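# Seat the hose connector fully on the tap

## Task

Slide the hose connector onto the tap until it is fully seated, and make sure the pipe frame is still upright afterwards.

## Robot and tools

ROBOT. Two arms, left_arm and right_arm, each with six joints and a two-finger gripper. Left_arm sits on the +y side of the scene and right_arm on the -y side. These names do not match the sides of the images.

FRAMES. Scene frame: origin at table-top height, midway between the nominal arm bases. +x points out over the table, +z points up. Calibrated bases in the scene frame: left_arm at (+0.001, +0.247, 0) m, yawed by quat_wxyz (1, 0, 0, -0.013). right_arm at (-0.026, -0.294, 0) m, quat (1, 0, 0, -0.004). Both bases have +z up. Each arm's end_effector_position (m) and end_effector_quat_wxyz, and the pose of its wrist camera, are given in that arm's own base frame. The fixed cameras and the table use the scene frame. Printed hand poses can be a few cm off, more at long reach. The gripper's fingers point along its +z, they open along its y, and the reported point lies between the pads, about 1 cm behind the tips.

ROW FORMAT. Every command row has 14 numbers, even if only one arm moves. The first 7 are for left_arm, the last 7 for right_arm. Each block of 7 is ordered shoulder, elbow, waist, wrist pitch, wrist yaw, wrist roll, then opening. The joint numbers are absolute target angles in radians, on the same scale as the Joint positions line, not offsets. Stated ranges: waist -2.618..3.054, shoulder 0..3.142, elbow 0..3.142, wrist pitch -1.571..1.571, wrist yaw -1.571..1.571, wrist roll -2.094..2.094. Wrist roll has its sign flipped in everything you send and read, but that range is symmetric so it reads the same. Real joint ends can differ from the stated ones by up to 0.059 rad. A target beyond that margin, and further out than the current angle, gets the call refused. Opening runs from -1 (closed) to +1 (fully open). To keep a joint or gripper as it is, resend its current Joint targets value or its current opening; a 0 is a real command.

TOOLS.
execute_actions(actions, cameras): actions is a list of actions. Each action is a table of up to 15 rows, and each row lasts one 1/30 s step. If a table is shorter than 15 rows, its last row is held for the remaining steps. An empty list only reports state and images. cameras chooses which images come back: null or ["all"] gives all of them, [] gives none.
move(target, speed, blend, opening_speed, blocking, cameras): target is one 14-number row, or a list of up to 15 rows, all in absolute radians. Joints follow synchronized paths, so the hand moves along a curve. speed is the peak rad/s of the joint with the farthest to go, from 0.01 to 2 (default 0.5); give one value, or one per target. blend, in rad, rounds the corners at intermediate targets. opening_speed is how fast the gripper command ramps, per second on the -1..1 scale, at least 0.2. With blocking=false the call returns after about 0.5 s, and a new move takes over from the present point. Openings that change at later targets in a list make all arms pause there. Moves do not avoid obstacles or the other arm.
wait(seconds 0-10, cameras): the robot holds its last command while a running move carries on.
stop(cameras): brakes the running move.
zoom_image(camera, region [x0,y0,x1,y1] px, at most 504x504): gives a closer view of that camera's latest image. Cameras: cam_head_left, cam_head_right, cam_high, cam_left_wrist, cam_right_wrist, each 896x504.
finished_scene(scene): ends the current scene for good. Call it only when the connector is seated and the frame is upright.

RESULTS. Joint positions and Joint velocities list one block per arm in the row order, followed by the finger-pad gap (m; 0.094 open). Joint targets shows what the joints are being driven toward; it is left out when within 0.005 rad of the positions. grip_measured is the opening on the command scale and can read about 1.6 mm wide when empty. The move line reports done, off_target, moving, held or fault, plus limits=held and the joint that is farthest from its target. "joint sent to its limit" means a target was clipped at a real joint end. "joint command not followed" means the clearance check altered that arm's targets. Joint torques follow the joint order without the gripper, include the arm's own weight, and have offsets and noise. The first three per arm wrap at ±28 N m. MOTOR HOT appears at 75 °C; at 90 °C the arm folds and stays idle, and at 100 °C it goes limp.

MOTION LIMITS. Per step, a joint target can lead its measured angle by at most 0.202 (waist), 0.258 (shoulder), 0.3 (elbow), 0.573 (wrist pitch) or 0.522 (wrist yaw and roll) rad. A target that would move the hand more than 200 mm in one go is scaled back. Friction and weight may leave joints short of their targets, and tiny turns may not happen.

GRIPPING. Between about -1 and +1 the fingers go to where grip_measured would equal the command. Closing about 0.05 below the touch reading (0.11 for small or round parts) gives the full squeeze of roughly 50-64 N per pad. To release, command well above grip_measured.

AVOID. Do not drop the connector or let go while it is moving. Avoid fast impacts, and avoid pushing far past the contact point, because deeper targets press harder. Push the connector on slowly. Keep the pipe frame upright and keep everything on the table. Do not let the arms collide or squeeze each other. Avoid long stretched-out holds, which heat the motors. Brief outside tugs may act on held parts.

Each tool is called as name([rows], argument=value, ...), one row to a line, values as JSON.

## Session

execute_actions(actions=[])

Scene clock: 0.00 s.
left_arm: end_effector_position=(+0.3797, +0.0096, +0.1314) grip_measured=+1.000 end_effector_quat_wxyz=(+0.674, -0.049, +0.736, +0.043) | right_arm: end_effector_position=(+0.3703, -0.0229, +0.1465) grip_measured=+1.000 end_effector_quat_wxyz=(+0.687, +0.103, +0.717, -0.059)
Joint names: [shoulder, elbow, waist, wrist pitch, wrist yaw, wrist roll]
Joint positions: left_arm=[1.574 0.24 -0.06 1.244 -0.189 0.021 0.094] | right_arm=[1.508 0.222 0.079 1.235 0.307 -0.073 0.094]
Joint velocities: within noise
Joint torques (N m): no reading
Heat: left arm: 46 °C; right arm: 44 °C.
Joint targets: left_arm=[1.567 0.248 -0.060 1.255 -0.189 0.021] | right_arm=[1.501 0.231 0.079 1.245 0.307 -0.073]
Tool commands: left_gripper/opening=+1.0 right_gripper/opening=+1.0
camera_calibration:
cam_left_wrist: T_world_to_cam=[[0.100952, -0.994887, -0.0030159, -0.0294724], [-0.491158, -0.0472015, -0.869791, 0.343012], [0.865201, 0.0892883, -0.493412, -0.172324], [0, 0, 0, 1]] pos_world=[0.320543, 0.00225556, 0.213232]
cam_right_wrist: T_world_to_cam=[[-0.247168, -0.966712, -0.0661484, 0.0778505], [-0.428952, 0.170376, -0.887114, 0.334716], [0.868854, -0.190892, -0.456785, -0.17301], [0, 0, 0, 1]] pos_world=[0.31314, -0.0147947, 0.223053]

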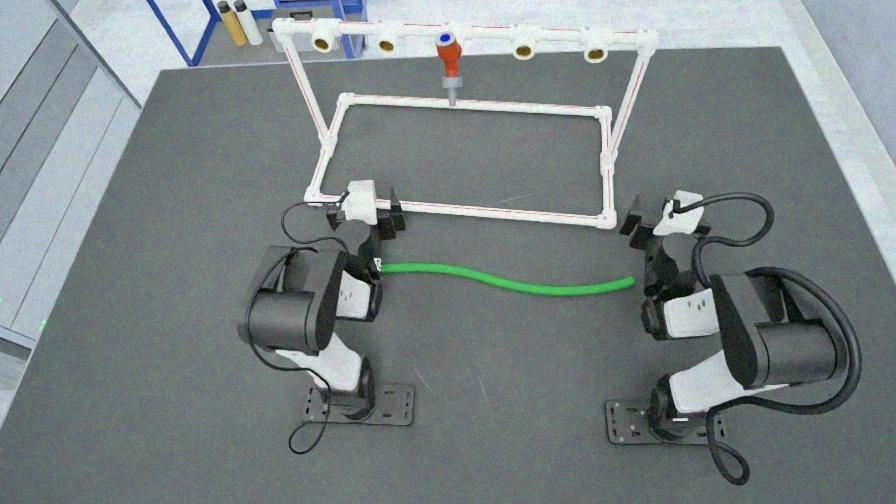

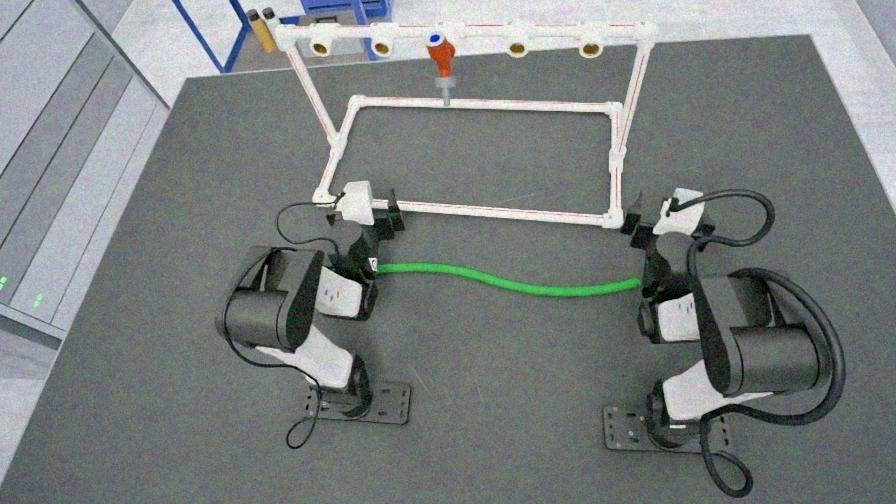

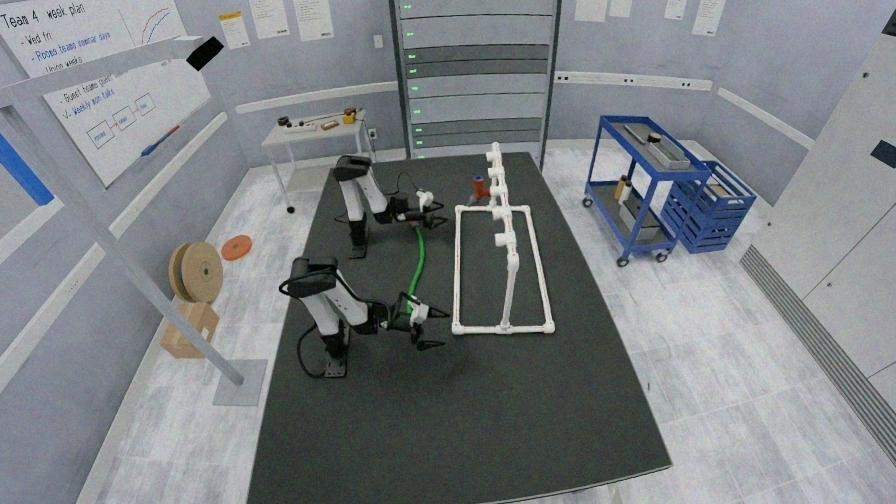

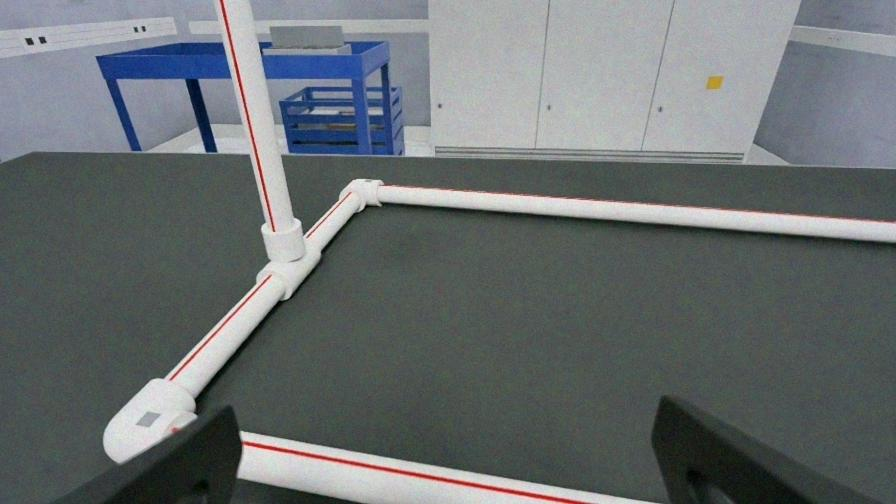

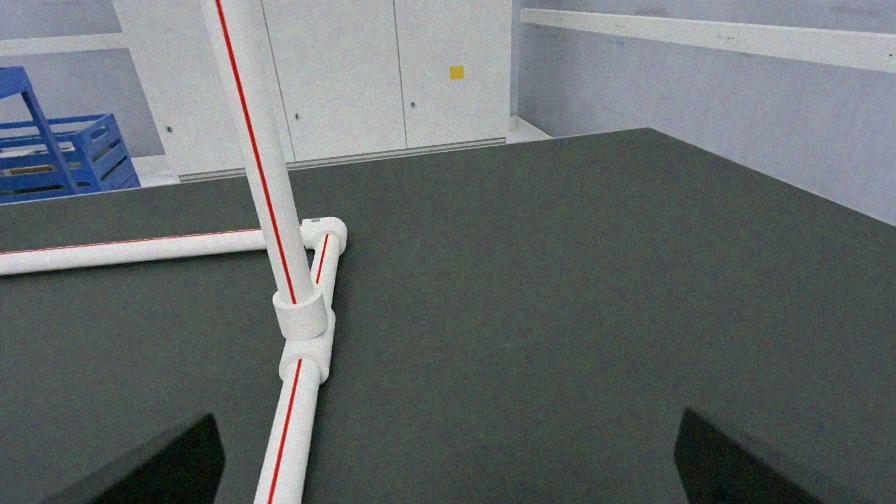

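zoom_image(camera="cam_head_left", region=[400, 10, 520, 120])

zoom_image(camera="cam_head_right", region=[400, 10, 520, 120])

zoom_image(camera="cam_high", region=[440, 140, 540, 220])

zoom_image(camera="cam_high", region=[380, 180, 470, 340])

zoom_image(camera="cam_head_left", region=[330, 220, 450, 320])

Scaled by 4.200 from the camera's 896x504 image, which has a finer 1280x720 frame.

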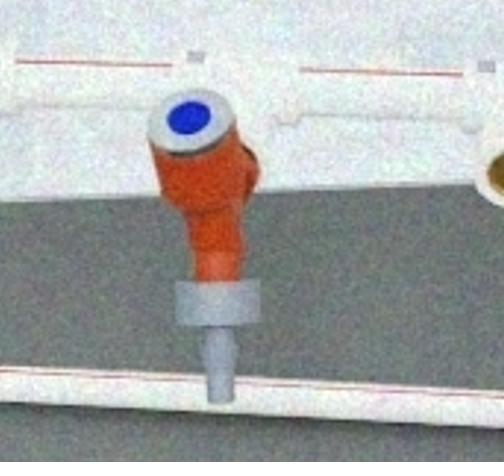

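Scaled by 4.200 from the camera's 896x504 image, which has a finer 1280x720 frame.

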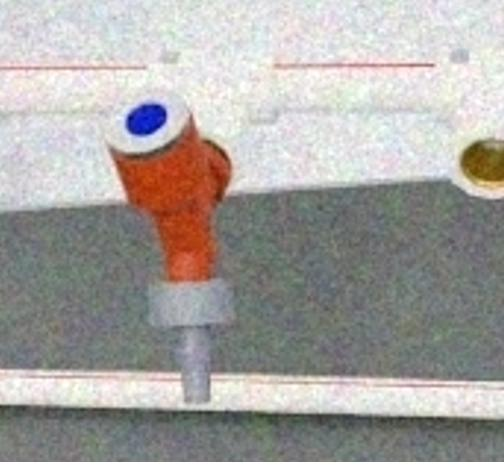

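Scaled by 5.040 from the camera's 896x504 image, which has a finer 1280x720 frame.

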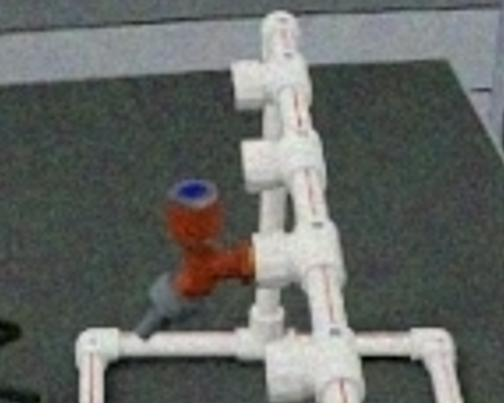

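Scaled by 3.150 from the camera's 896x504 image, which has a finer 1280x720 frame.

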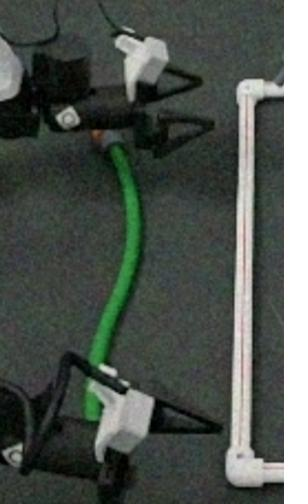

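Scaled by 4.200 from the camera's 896x504 image, which has a finer 1280x720 frame.

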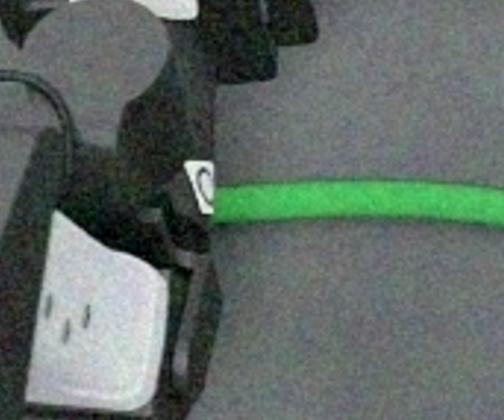

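move([
  [1.2,0.7,0.3,0.3,0,0,0.3,1.2,0.7,0.0,0.3,0,0,0.3],
  [0.9,0.9,0.75,-0.7,0,0,0.3,0.8,0.8,-0.2,-0.3,0,0,0.3],
], speed=0.8, blend=0.2)

zoom_image(camera="cam_head_left", region=[320, 230, 440, 310])

zoom_image(camera="cam_head_right", region=[320, 230, 440, 310])

Scene clock: 16.93 s.
left_arm: end_effector_position=(+0.2104, +0.1968, +0.2085) grip_measured=+0.302 end_effector_quat_wxyz=(+0.379, -0.340, +0.847, +0.151) | right_arm: end_effector_position=(+0.3100, -0.0620, +0.2744) grip_measured=+0.303 end_effector_quat_wxyz=(+0.577, +0.086, +0.811, -0.056)
Joint positions: left_arm=[0.909 0.872 0.744 -0.693 -0.013 0.013 0.061] | right_arm=[0.805 0.77 -0.193 -0.3 0.009 -0.012 0.061]
Joint torques (N m): left_arm=[-1.69 10.5 0.47 1.91 0.26 -0.17] | right_arm=[-1.24 11.34 -0.69 1.75 -0.14 0.07]
Joint targets: left_arm=[0.900 0.900 0.750 -0.700 0.000 0.000] | right_arm=[0.800 0.800 -0.200 -0.300 0.000 0.000]
move: done
camera_calibration:
cam_left_wrist: T_world_to_cam=[[0.670458, -0.741836, 0.0128339, 0.00109086], [-0.675856, -0.61778, -0.401953, 0.38937], [0.306112, 0.260819, -0.91557, 0.16741], [0, 0, 0, 1]]
cam_right_wrist: T_world_to_cam=[[-0.223382, -0.974657, -0.0120063, 0.0109435], [-0.6698, 0.162437, -0.724556, 0.45857], [0.708144, -0.153811, -0.689111, 0.0461948], [0, 0, 0, 1]]

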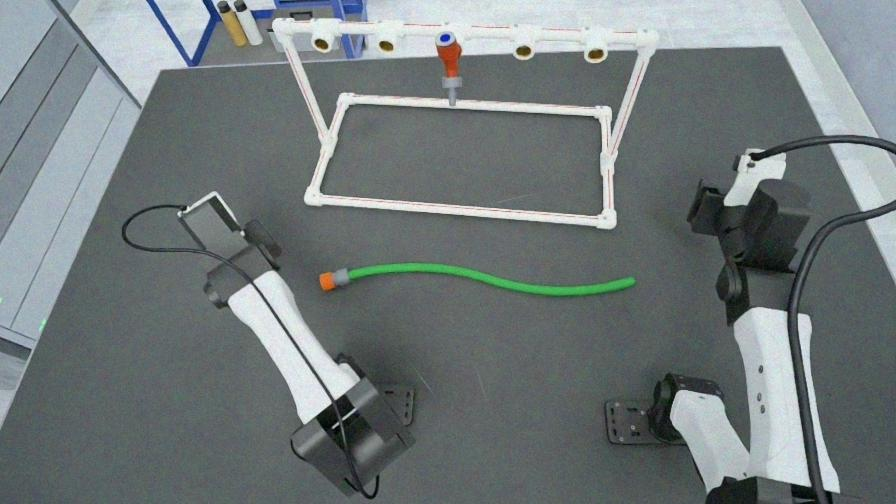

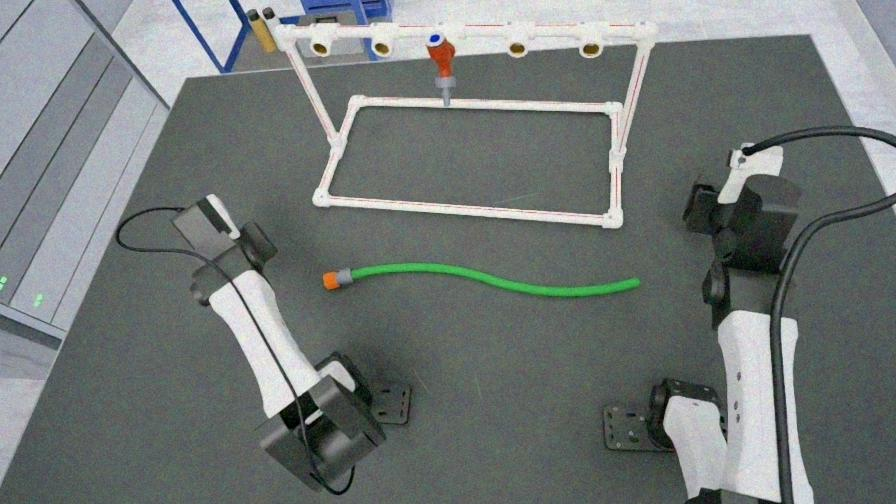

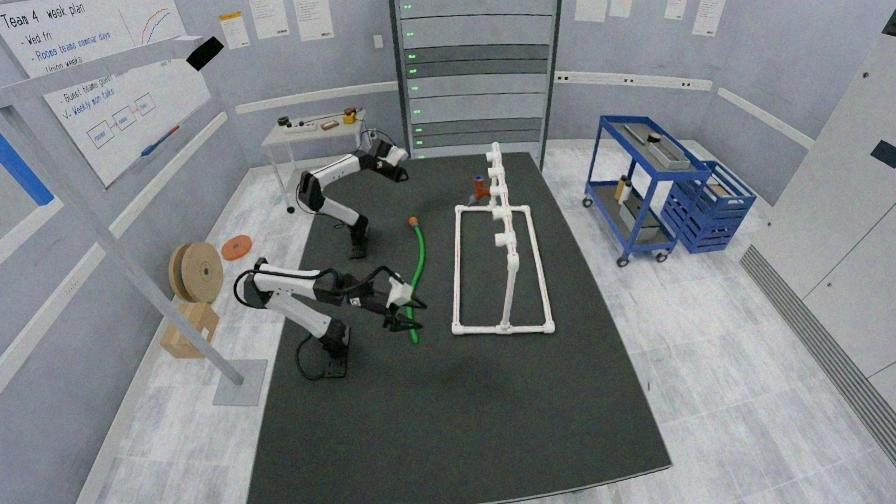

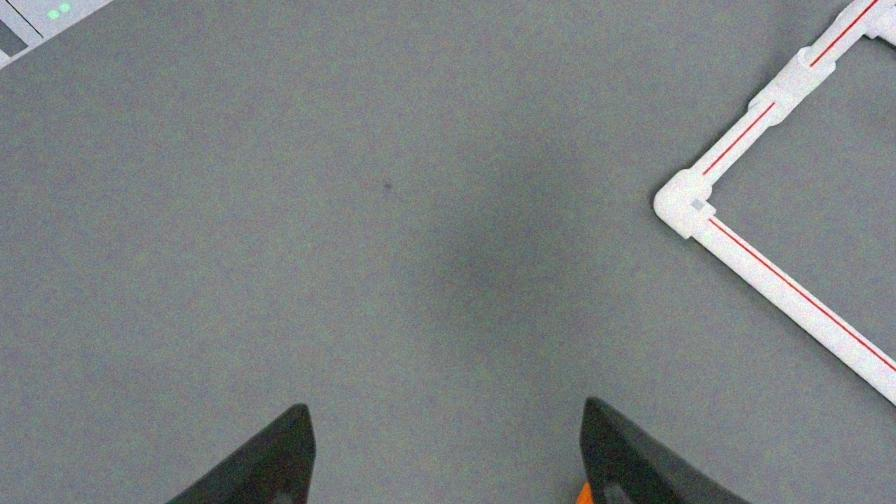

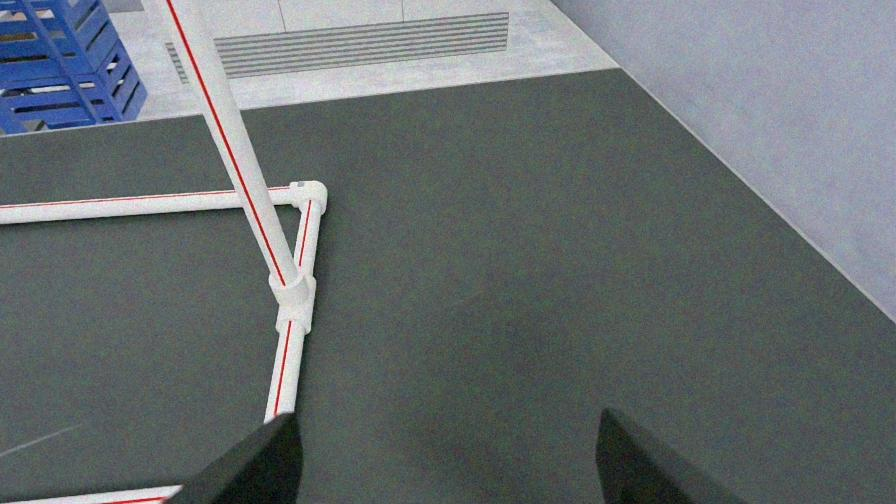

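Scaled by 4.200 from the camera's 896x504 image, which has a finer 1280x720 frame.

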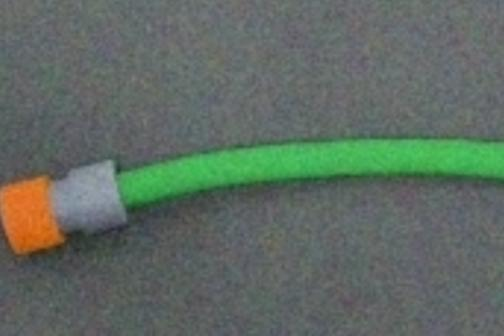

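Scaled by 4.200 from the camera's 896x504 image, which has a finer 1280x720 frame.

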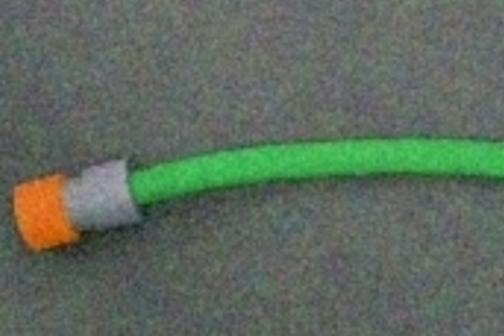

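move(target=[1.808,1.352,0.014,-1.443,-0.384,1.955,0.4,0.8,0.8,-0.2,-0.3,0,0,0.3], speed=0.8, cameras=["cam_left_wrist","cam_head_left"])

Scene clock: 35.30 s.
left_arm: end_effector_position=(+0.2499, +0.0660, +0.0917) grip_measured=+0.398 end_effector_quat_wxyz=(-0.059, +0.789, -0.566, -0.232) | right_arm: end_effector_position=(+0.3100, -0.0620, +0.2742) grip_measured=+0.303 end_effector_quat_wxyz=(+0.576, +0.086, +0.811, -0.056)
Joint positions: left_arm=[1.796 1.329 0.017 -1.424 -0.368 1.941 0.066] | right_arm=[0.805 0.77 -0.193 -0.301 0.009 -0.012 0.061]
Joint torques (N m): left_arm=[-4.46 8.16 -0.24 -0.79 -0.38 0.12] | right_arm=[-1.26 11.33 -0.68 1.72 -0.14 0.06]
Heat: left arm: 53 °C; right arm: 44 °C.
Joint targets: left_arm=[1.808 1.352 0.014 -1.443 -0.384 1.955] | right_arm=[0.800 0.800 -0.200 -0.300 0.000 0.000]
move: done
camera_calibration:
cam_left_wrist: T_world_to_cam=[[0.930794, 0.334223, -0.148044, -0.242243], [0.334522, -0.942092, -0.0236286, 0.0225634], [-0.147369, -0.0275307, -0.988698, 0.221537], [0, 0, 0, 1]]
Images, in order: cam_head_left, cam_left_wrist.

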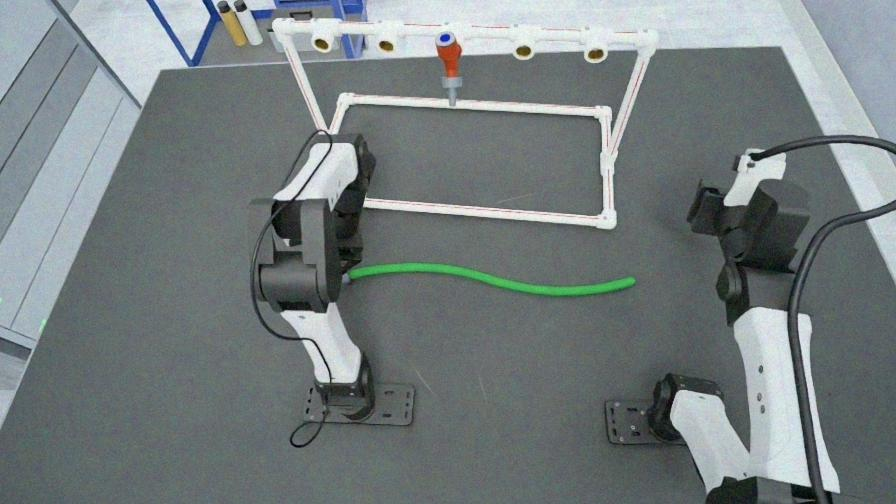

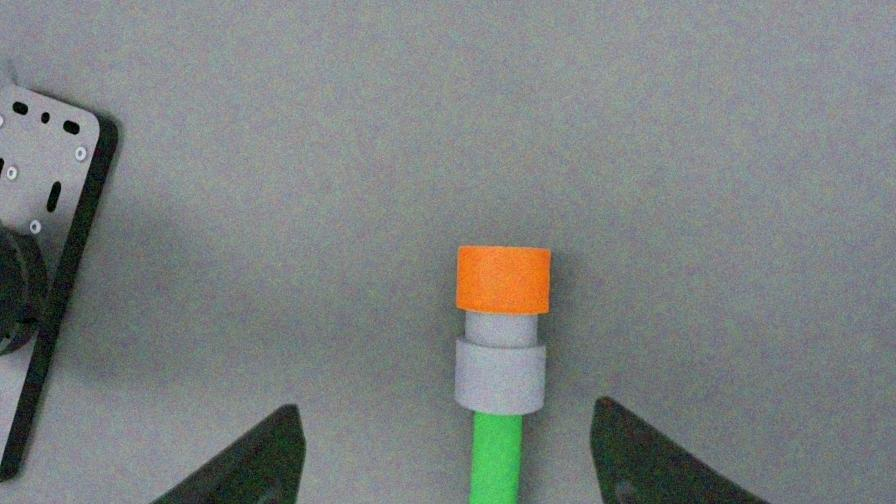

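move([
  [1.865,1.395,0.006,-1.43,-0.390,1.965,0.4,0.8,0.8,-0.2,-0.3,0,0,0.3],
  [1.955,1.228,0.006,-1.19,-0.390,1.965,0.4,0.8,0.8,-0.2,-0.3,0,0,0.3],
], speed=0.25, cameras=["cam_left_wrist"])

Scene clock: 41.17 s.
left_arm: end_effector_position=(+0.2605, +0.0662, +0.0249) grip_measured=+0.398 end_effector_quat_wxyz=(-0.056, +0.787, -0.564, -0.243) | right_arm: end_effector_position=(+0.3100, -0.0620, +0.2742) grip_measured=+0.303 end_effector_quat_wxyz=(+0.576, +0.086, +0.811, -0.056)
Joint positions: left_arm=[1.942 1.23 0.012 -1.205 -0.375 1.952 0.066] | right_arm=[0.805 0.77 -0.193 -0.301 0.009 -0.012 0.061]
Joint torques (N m): left_arm=[-5.05 5.19 -0.51 -0.4 -0.35 0.11] | right_arm=[-1.26 11.36 -0.68 1.72 -0.14 0.06]
Joint targets: left_arm=[1.955 1.228 0.006 -1.190 -0.390 1.965] | right_arm=[0.800 0.800 -0.200 -0.300 0.000 0.000]
move: done
camera_calibration:
cam_left_wrist: T_world_to_cam=[[0.926379, 0.338457, -0.165133, -0.260707], [0.336625, -0.940796, -0.0398236, 0.0173944], [-0.168835, -0.0186962, -0.985467, 0.16201], [0, 0, 0, 1]]
Images, in order: cam_left_wrist.

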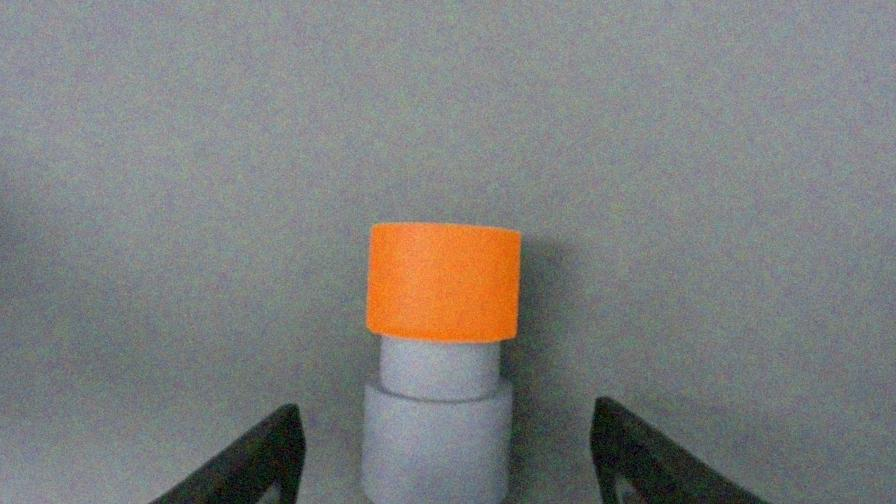

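move([
  [1.955,1.228,0.006,-1.19,-0.390,1.965,-0.8,0.8,0.8,-0.2,-0.3,0,0,0.3],
  [1.7,1.2,0.0,-1.19,-0.390,1.965,-0.8,0.8,0.8,-0.2,-0.3,0,0,0.3],
  [1.445,0.673,-0.412,0.632,-0.129,0.197,-0.8,0.8,0.8,-0.2,-0.3,0,0,0.3],
], speed=[0.3,0.3,0.45], opening_speed=0.3)

Scene clock: 64.50 s.
left_arm: end_effector_position=(+0.4208, -0.1541, +0.1898) grip_measured=-0.339 end_effector_quat_wxyz=(+0.612, +0.024, +0.778, -0.141) | right_arm: end_effector_position=(+0.3100, -0.0620, +0.2742) grip_measured=+0.303 end_effector_quat_wxyz=(+0.576, +0.086, +0.811, -0.056)
Joint positions: left_arm=[1.478 0.676 -0.407 0.587 -0.147 0.228 0.031] | right_arm=[0.805 0.77 -0.193 -0.301 0.009 -0.012 0.061]
Joint torques (N m): left_arm=[-7.04 7.17 -0.42 2.91 0.29 -0.39] | right_arm=[-1.24 11.34 -0.7 1.71 -0.14 0.06]
Joint targets: left_arm=[1.445 0.673 -0.412 0.632 -0.129 0.197] | right_arm=[0.800 0.800 -0.200 -0.300 0.000 0.000]
move: off_target (left_arm); left_arm: the wrist pitch is farthest, 0.045 rad from its target
camera_calibration:
cam_left_wrist: T_world_to_cam=[[-0.238592, -0.952964, 0.186906, -0.0830486], [-0.614444, -0.00090266, -0.78896, 0.449923], [0.752019, -0.303083, -0.585327, -0.159815], [0, 0, 0, 1]]
cam_right_wrist: T_world_to_cam=[[-0.223391, -0.974655, -0.0119813, 0.0109354], [-0.670343, 0.162543, -0.724031, 0.45843], [0.707628, -0.15371, -0.689664, 0.0464352], [0, 0, 0, 1]]

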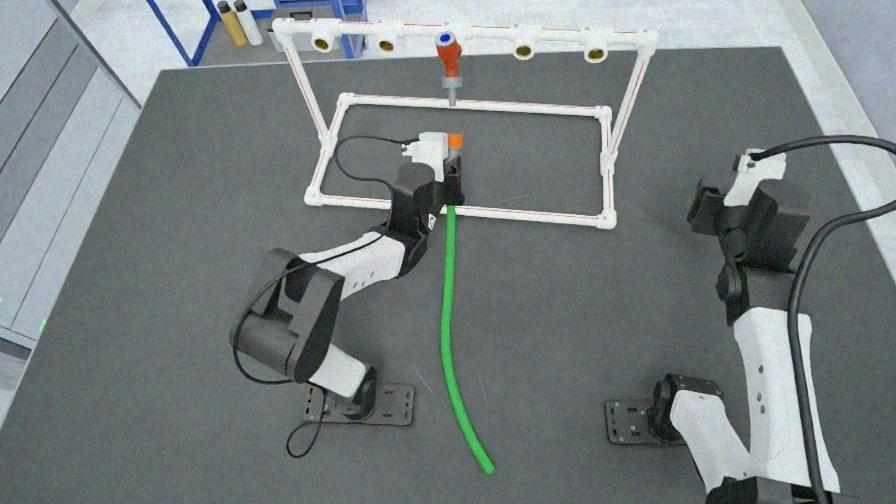

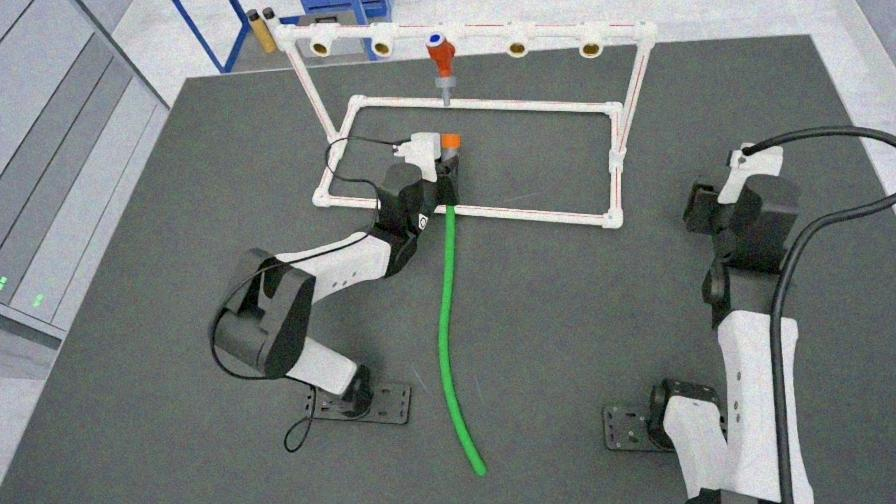

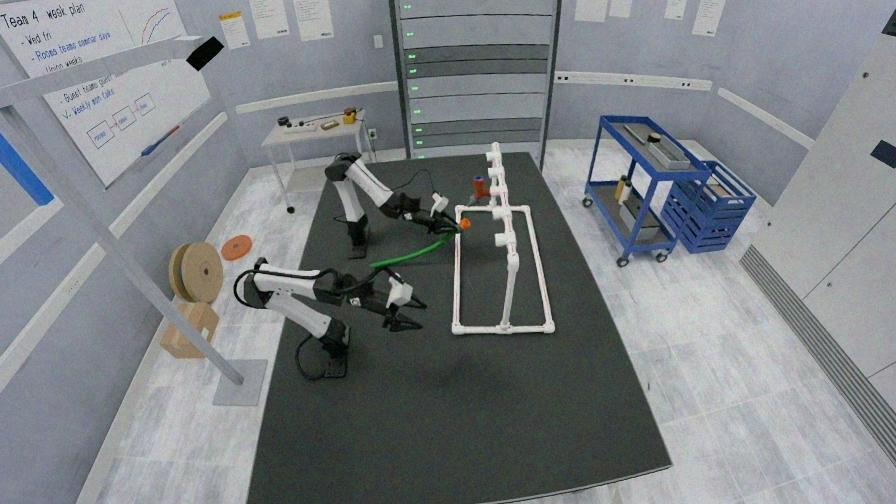

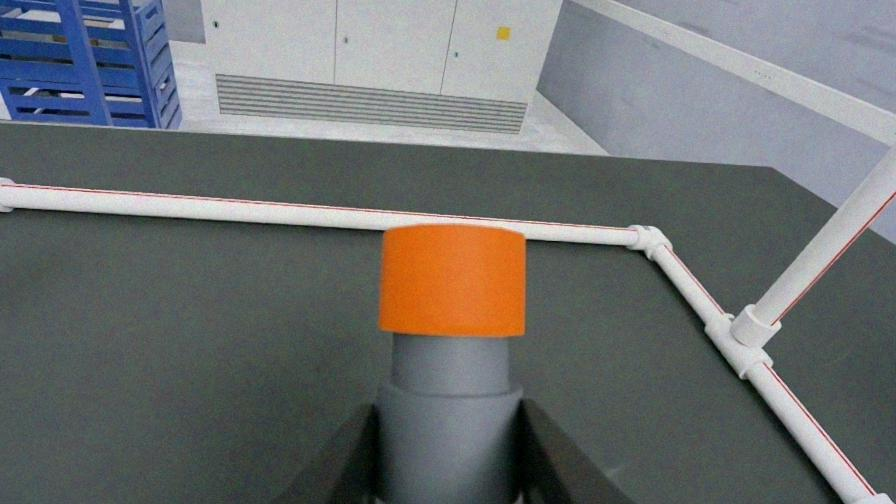

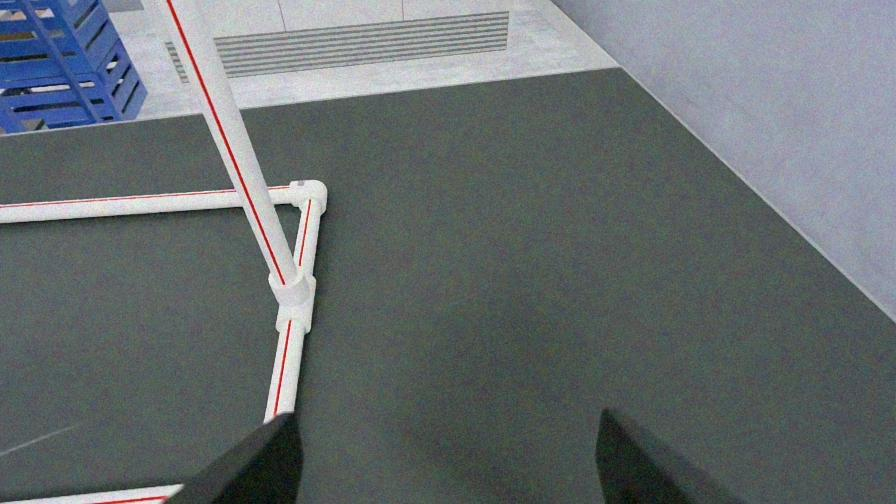

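move(target=[1.445,0.673,-0.412,0.632,-0.129,0.197,-0.8,1.773,1.535,0.3,0.28,-0.752,0,0.3], speed=0.7)

Scene clock: 73.30 s.
left_arm: end_effector_position=(+0.4208, -0.1541, +0.1898) grip_measured=-0.339 end_effector_quat_wxyz=(+0.612, +0.024, +0.778, -0.141) | right_arm: end_effector_position=(+0.4680, +0.2670, +0.3626) grip_measured=+0.303 end_effector_quat_wxyz=(+0.608, -0.348, +0.619, +0.357)
Joint positions: left_arm=[1.478 0.676 -0.407 0.587 -0.147 0.227 0.031] | right_arm=[1.774 1.504 0.301 0.261 -0.741 -0.012 0.061]
Joint torques (N m): left_arm=[-7.02 7.2 -0.39 2.91 0.28 -0.36] | right_arm=[-8.5 11.49 -0.18 1.75 -0.19 0.06]
Joint targets: left_arm=[1.445 0.673 -0.412 0.632 -0.129 0.197] | right_arm=[1.773 1.535 0.300 0.280 -0.752 0.000]
move: off_target (left_arm); left_arm: the wrist pitch is farthest, 0.045 rad from its target
camera_calibration:
cam_left_wrist: T_world_to_cam=[[-0.238781, -0.95306, 0.186174, -0.0828448], [-0.614294, -0.000234452, -0.789077, 0.449985], [0.752081, -0.302782, -0.585403, -0.15978], [0, 0, 0, 1]]
cam_right_wrist: T_world_to_cam=[[0.854004, -0.519511, -0.0280109, -0.251936], [-0.23963, -0.344988, -0.907502, 0.575364], [0.461794, 0.781723, -0.419112, -0.186687], [0, 0, 0, 1]]

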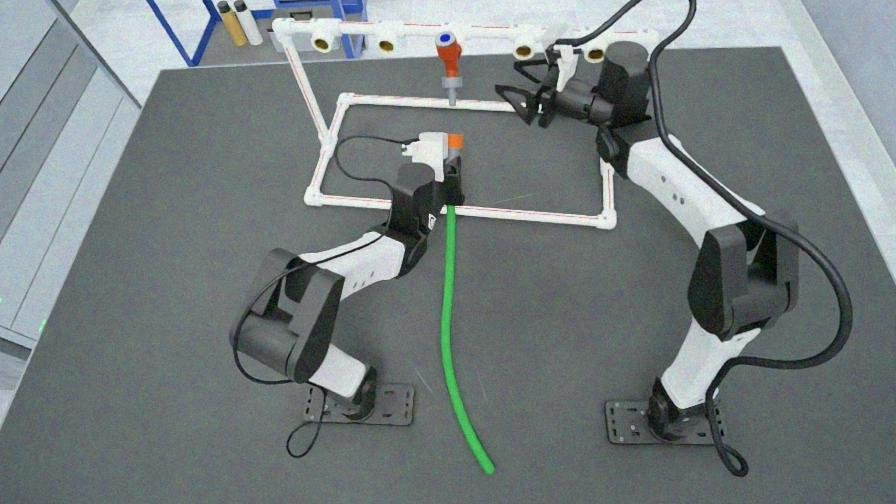

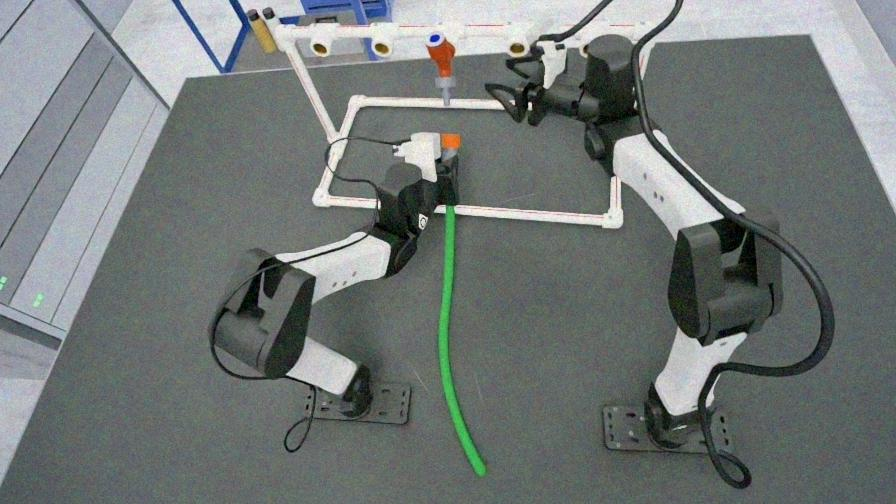

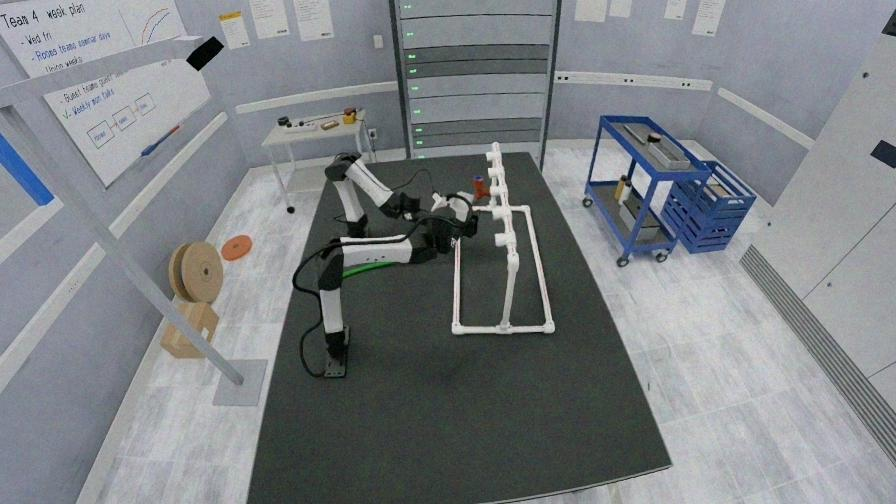

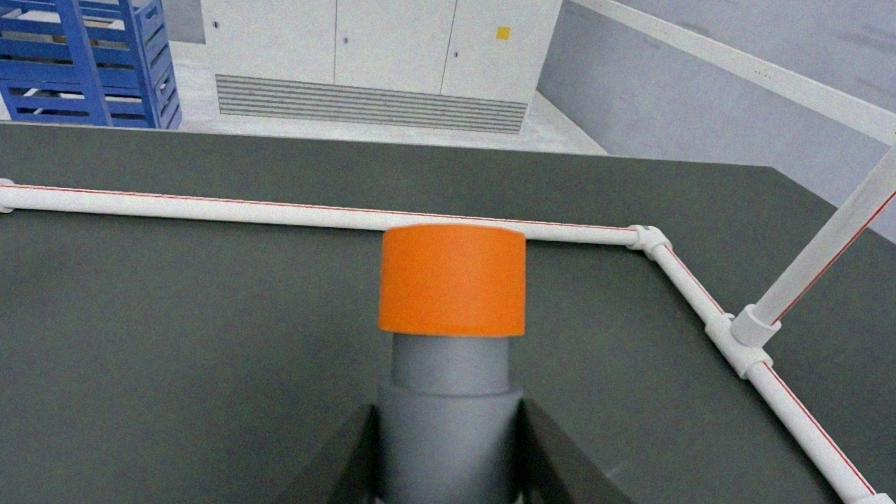

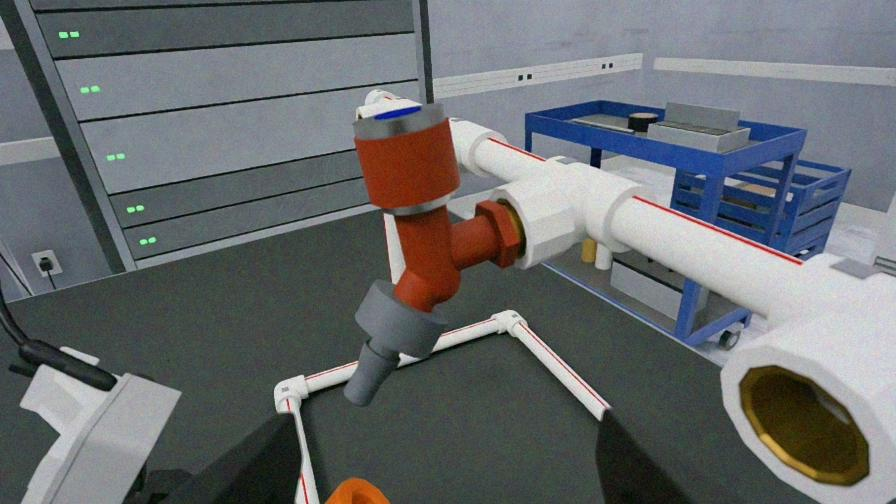

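move(target=[1.49,0.71,-0.41,0.80,-0.128,0.13,-0.8,1.773,1.535,0.3,0.28,-0.752,0,0.3], speed=0.2, cameras=["cam_head_left","cam_left_wrist","cam_right_wrist"])

zoom_image(camera="cam_head_left", region=[410, 20, 510, 180])

Scene clock: 85.53 s.
left_arm: end_effector_position=(+0.4256, -0.1563, +0.2288) grip_measured=-0.343 end_effector_quat_wxyz=(+0.674, +0.041, +0.725, -0.140) | right_arm: end_effector_position=(+0.4678, +0.2671, +0.3627) grip_measured=+0.303 end_effector_quat_wxyz=(+0.608, -0.348, +0.618, +0.357)
Joint positions: left_arm=[1.478 0.676 -0.407 0.748 -0.146 0.156 0.031] | right_arm=[1.774 1.504 0.301 0.261 -0.742 -0.012 0.061]
Joint torques (N m): left_arm=[-3.52 10.65 -0.25 2.98 0.31 -0.31] | right_arm=[-8.47 11.48 -0.18 1.75 -0.18 0.06]
Heat: left arm: 52 °C; right arm: 51 °C.
Joint targets: left_arm=[1.490 0.710 -0.410 0.800 -0.128 0.130] | right_arm=[1.773 1.535 0.300 0.280 -0.752 0.000]
move: off_target (left_arm); left_arm: the wrist pitch is farthest, 0.052 rad from its target
camera_calibration:
cam_left_wrist: T_world_to_cam=[[-0.275655, -0.951137, 0.139113, -0.064307], [-0.475234, 0.00904957, -0.879813, 0.446723], [0.835564, -0.308636, -0.454507, -0.207647], [0, 0, 0, 1]]
cam_right_wrist: T_world_to_cam=[[0.854618, -0.518527, -0.0275139, -0.252466], [-0.238577, -0.345047, -0.907758, 0.575113], [0.461203, 0.78235, -0.418592, -0.186702], [0, 0, 0, 1]]
Images, in order: cam_head_left, cam_left_wrist, cam_right_wrist.

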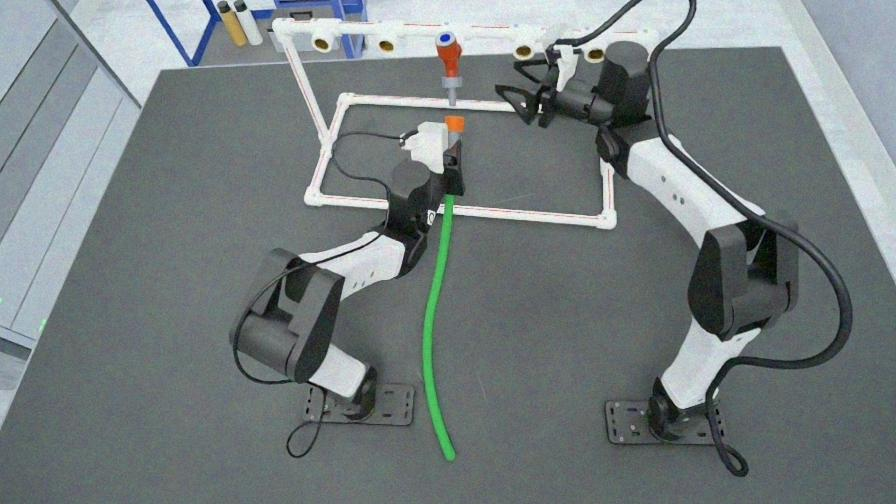

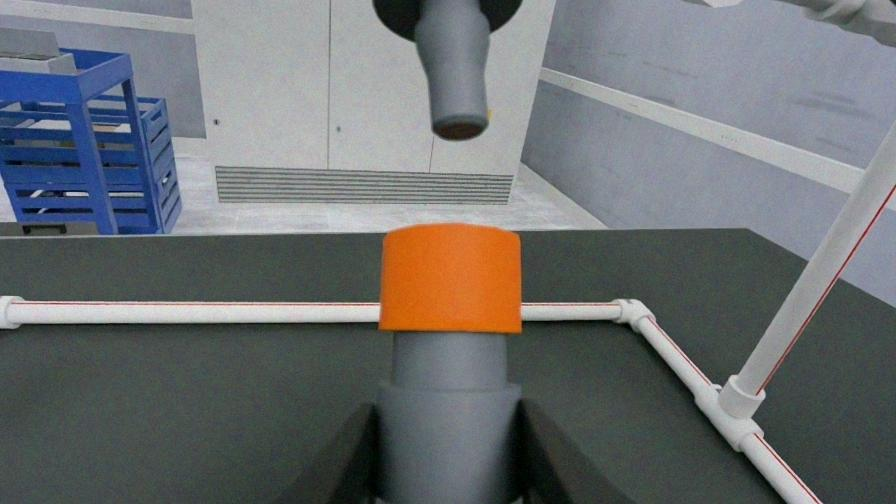

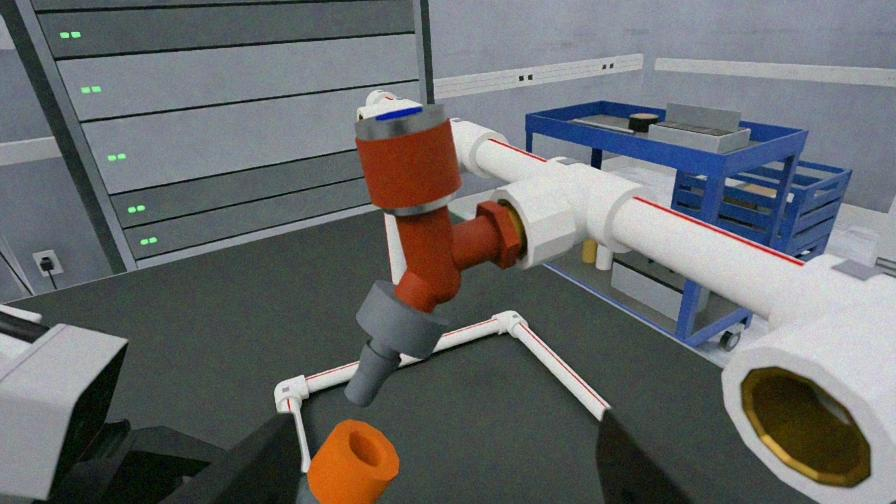

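Scaled by 3.150 from the camera's 896x504 image, which has a finer 1280x720 frame.

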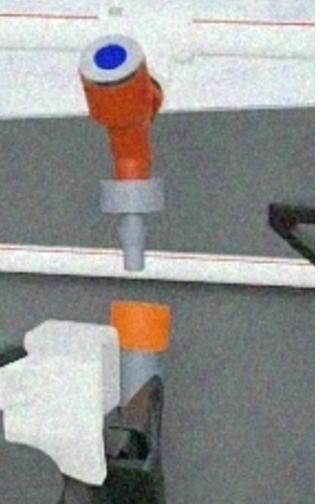

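move(target=[1.393,0.632,-0.436,0.775,-0.155,0.20,-0.8,1.773,1.535,0.3,0.28,-0.752,0,0.3], speed=0.2, cameras=["cam_head_left","cam_left_wrist","cam_right_wrist"])

zoom_image(camera="cam_right_wrist", region=[260, 240, 500, 500])

Scene clock: 94.37 s.
left_arm: end_effector_position=(+0.4108, -0.1604, +0.2342) grip_measured=-0.343 end_effector_quat_wxyz=(+0.674, +0.033, +0.720, -0.162) | right_arm: end_effector_position=(+0.4678, +0.2671, +0.3627) grip_measured=+0.303 end_effector_quat_wxyz=(+0.608, -0.348, +0.618, +0.357)
Joint positions: left_arm=[1.422 0.636 -0.43 0.749 -0.148 0.196 0.031] | right_arm=[1.774 1.504 0.301 0.261 -0.742 -0.012 0.061]
Joint torques (N m): left_arm=[-6.39 7.05 -0.58 2.66 0 -0.01] | right_arm=[-8.49 11.51 -0.16 1.75 -0.18 0.07]
Joint targets: left_arm=[1.393 0.632 -0.436 0.775 -0.155 0.200] | right_arm=[1.773 1.535 0.300 0.280 -0.752 0.000]
move: done
camera_calibration:
cam_left_wrist: T_world_to_cam=[[-0.294354, -0.938422, 0.180887, -0.0731274], [-0.471973, -0.0218415, -0.881342, 0.438545], [0.831022, -0.344801, -0.436481, -0.202239], [0, 0, 0, 1]]
cam_right_wrist: T_world_to_cam=[[0.854618, -0.518527, -0.0275139, -0.252466], [-0.238577, -0.345047, -0.907758, 0.575113], [0.461203, 0.78235, -0.418592, -0.186702], [0, 0, 0, 1]]
Images, in order: cam_head_left, cam_left_wrist, cam_right_wrist.

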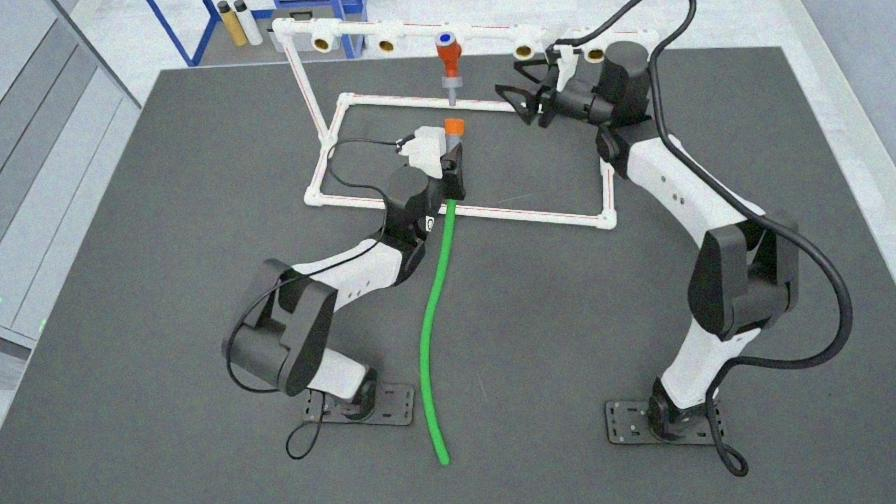

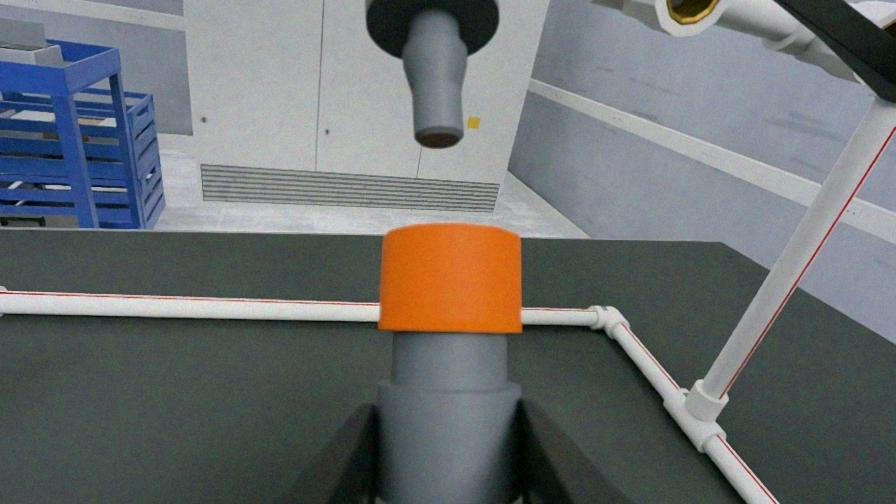

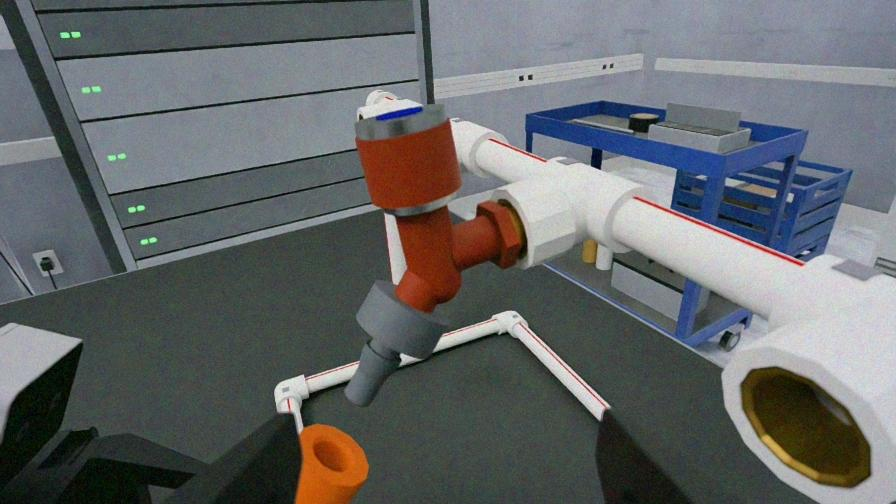

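Scaled by 1.938 from the camera's 896x504 image, which has a finer 1280x720 frame.

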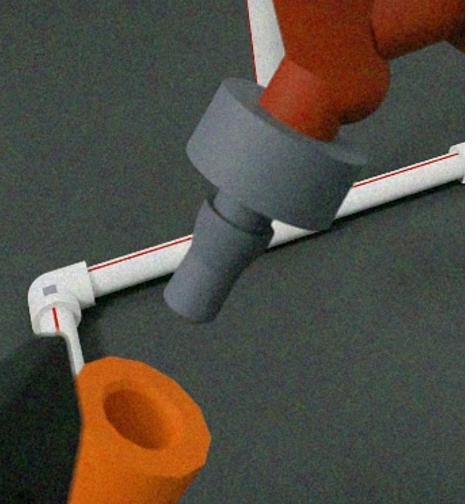

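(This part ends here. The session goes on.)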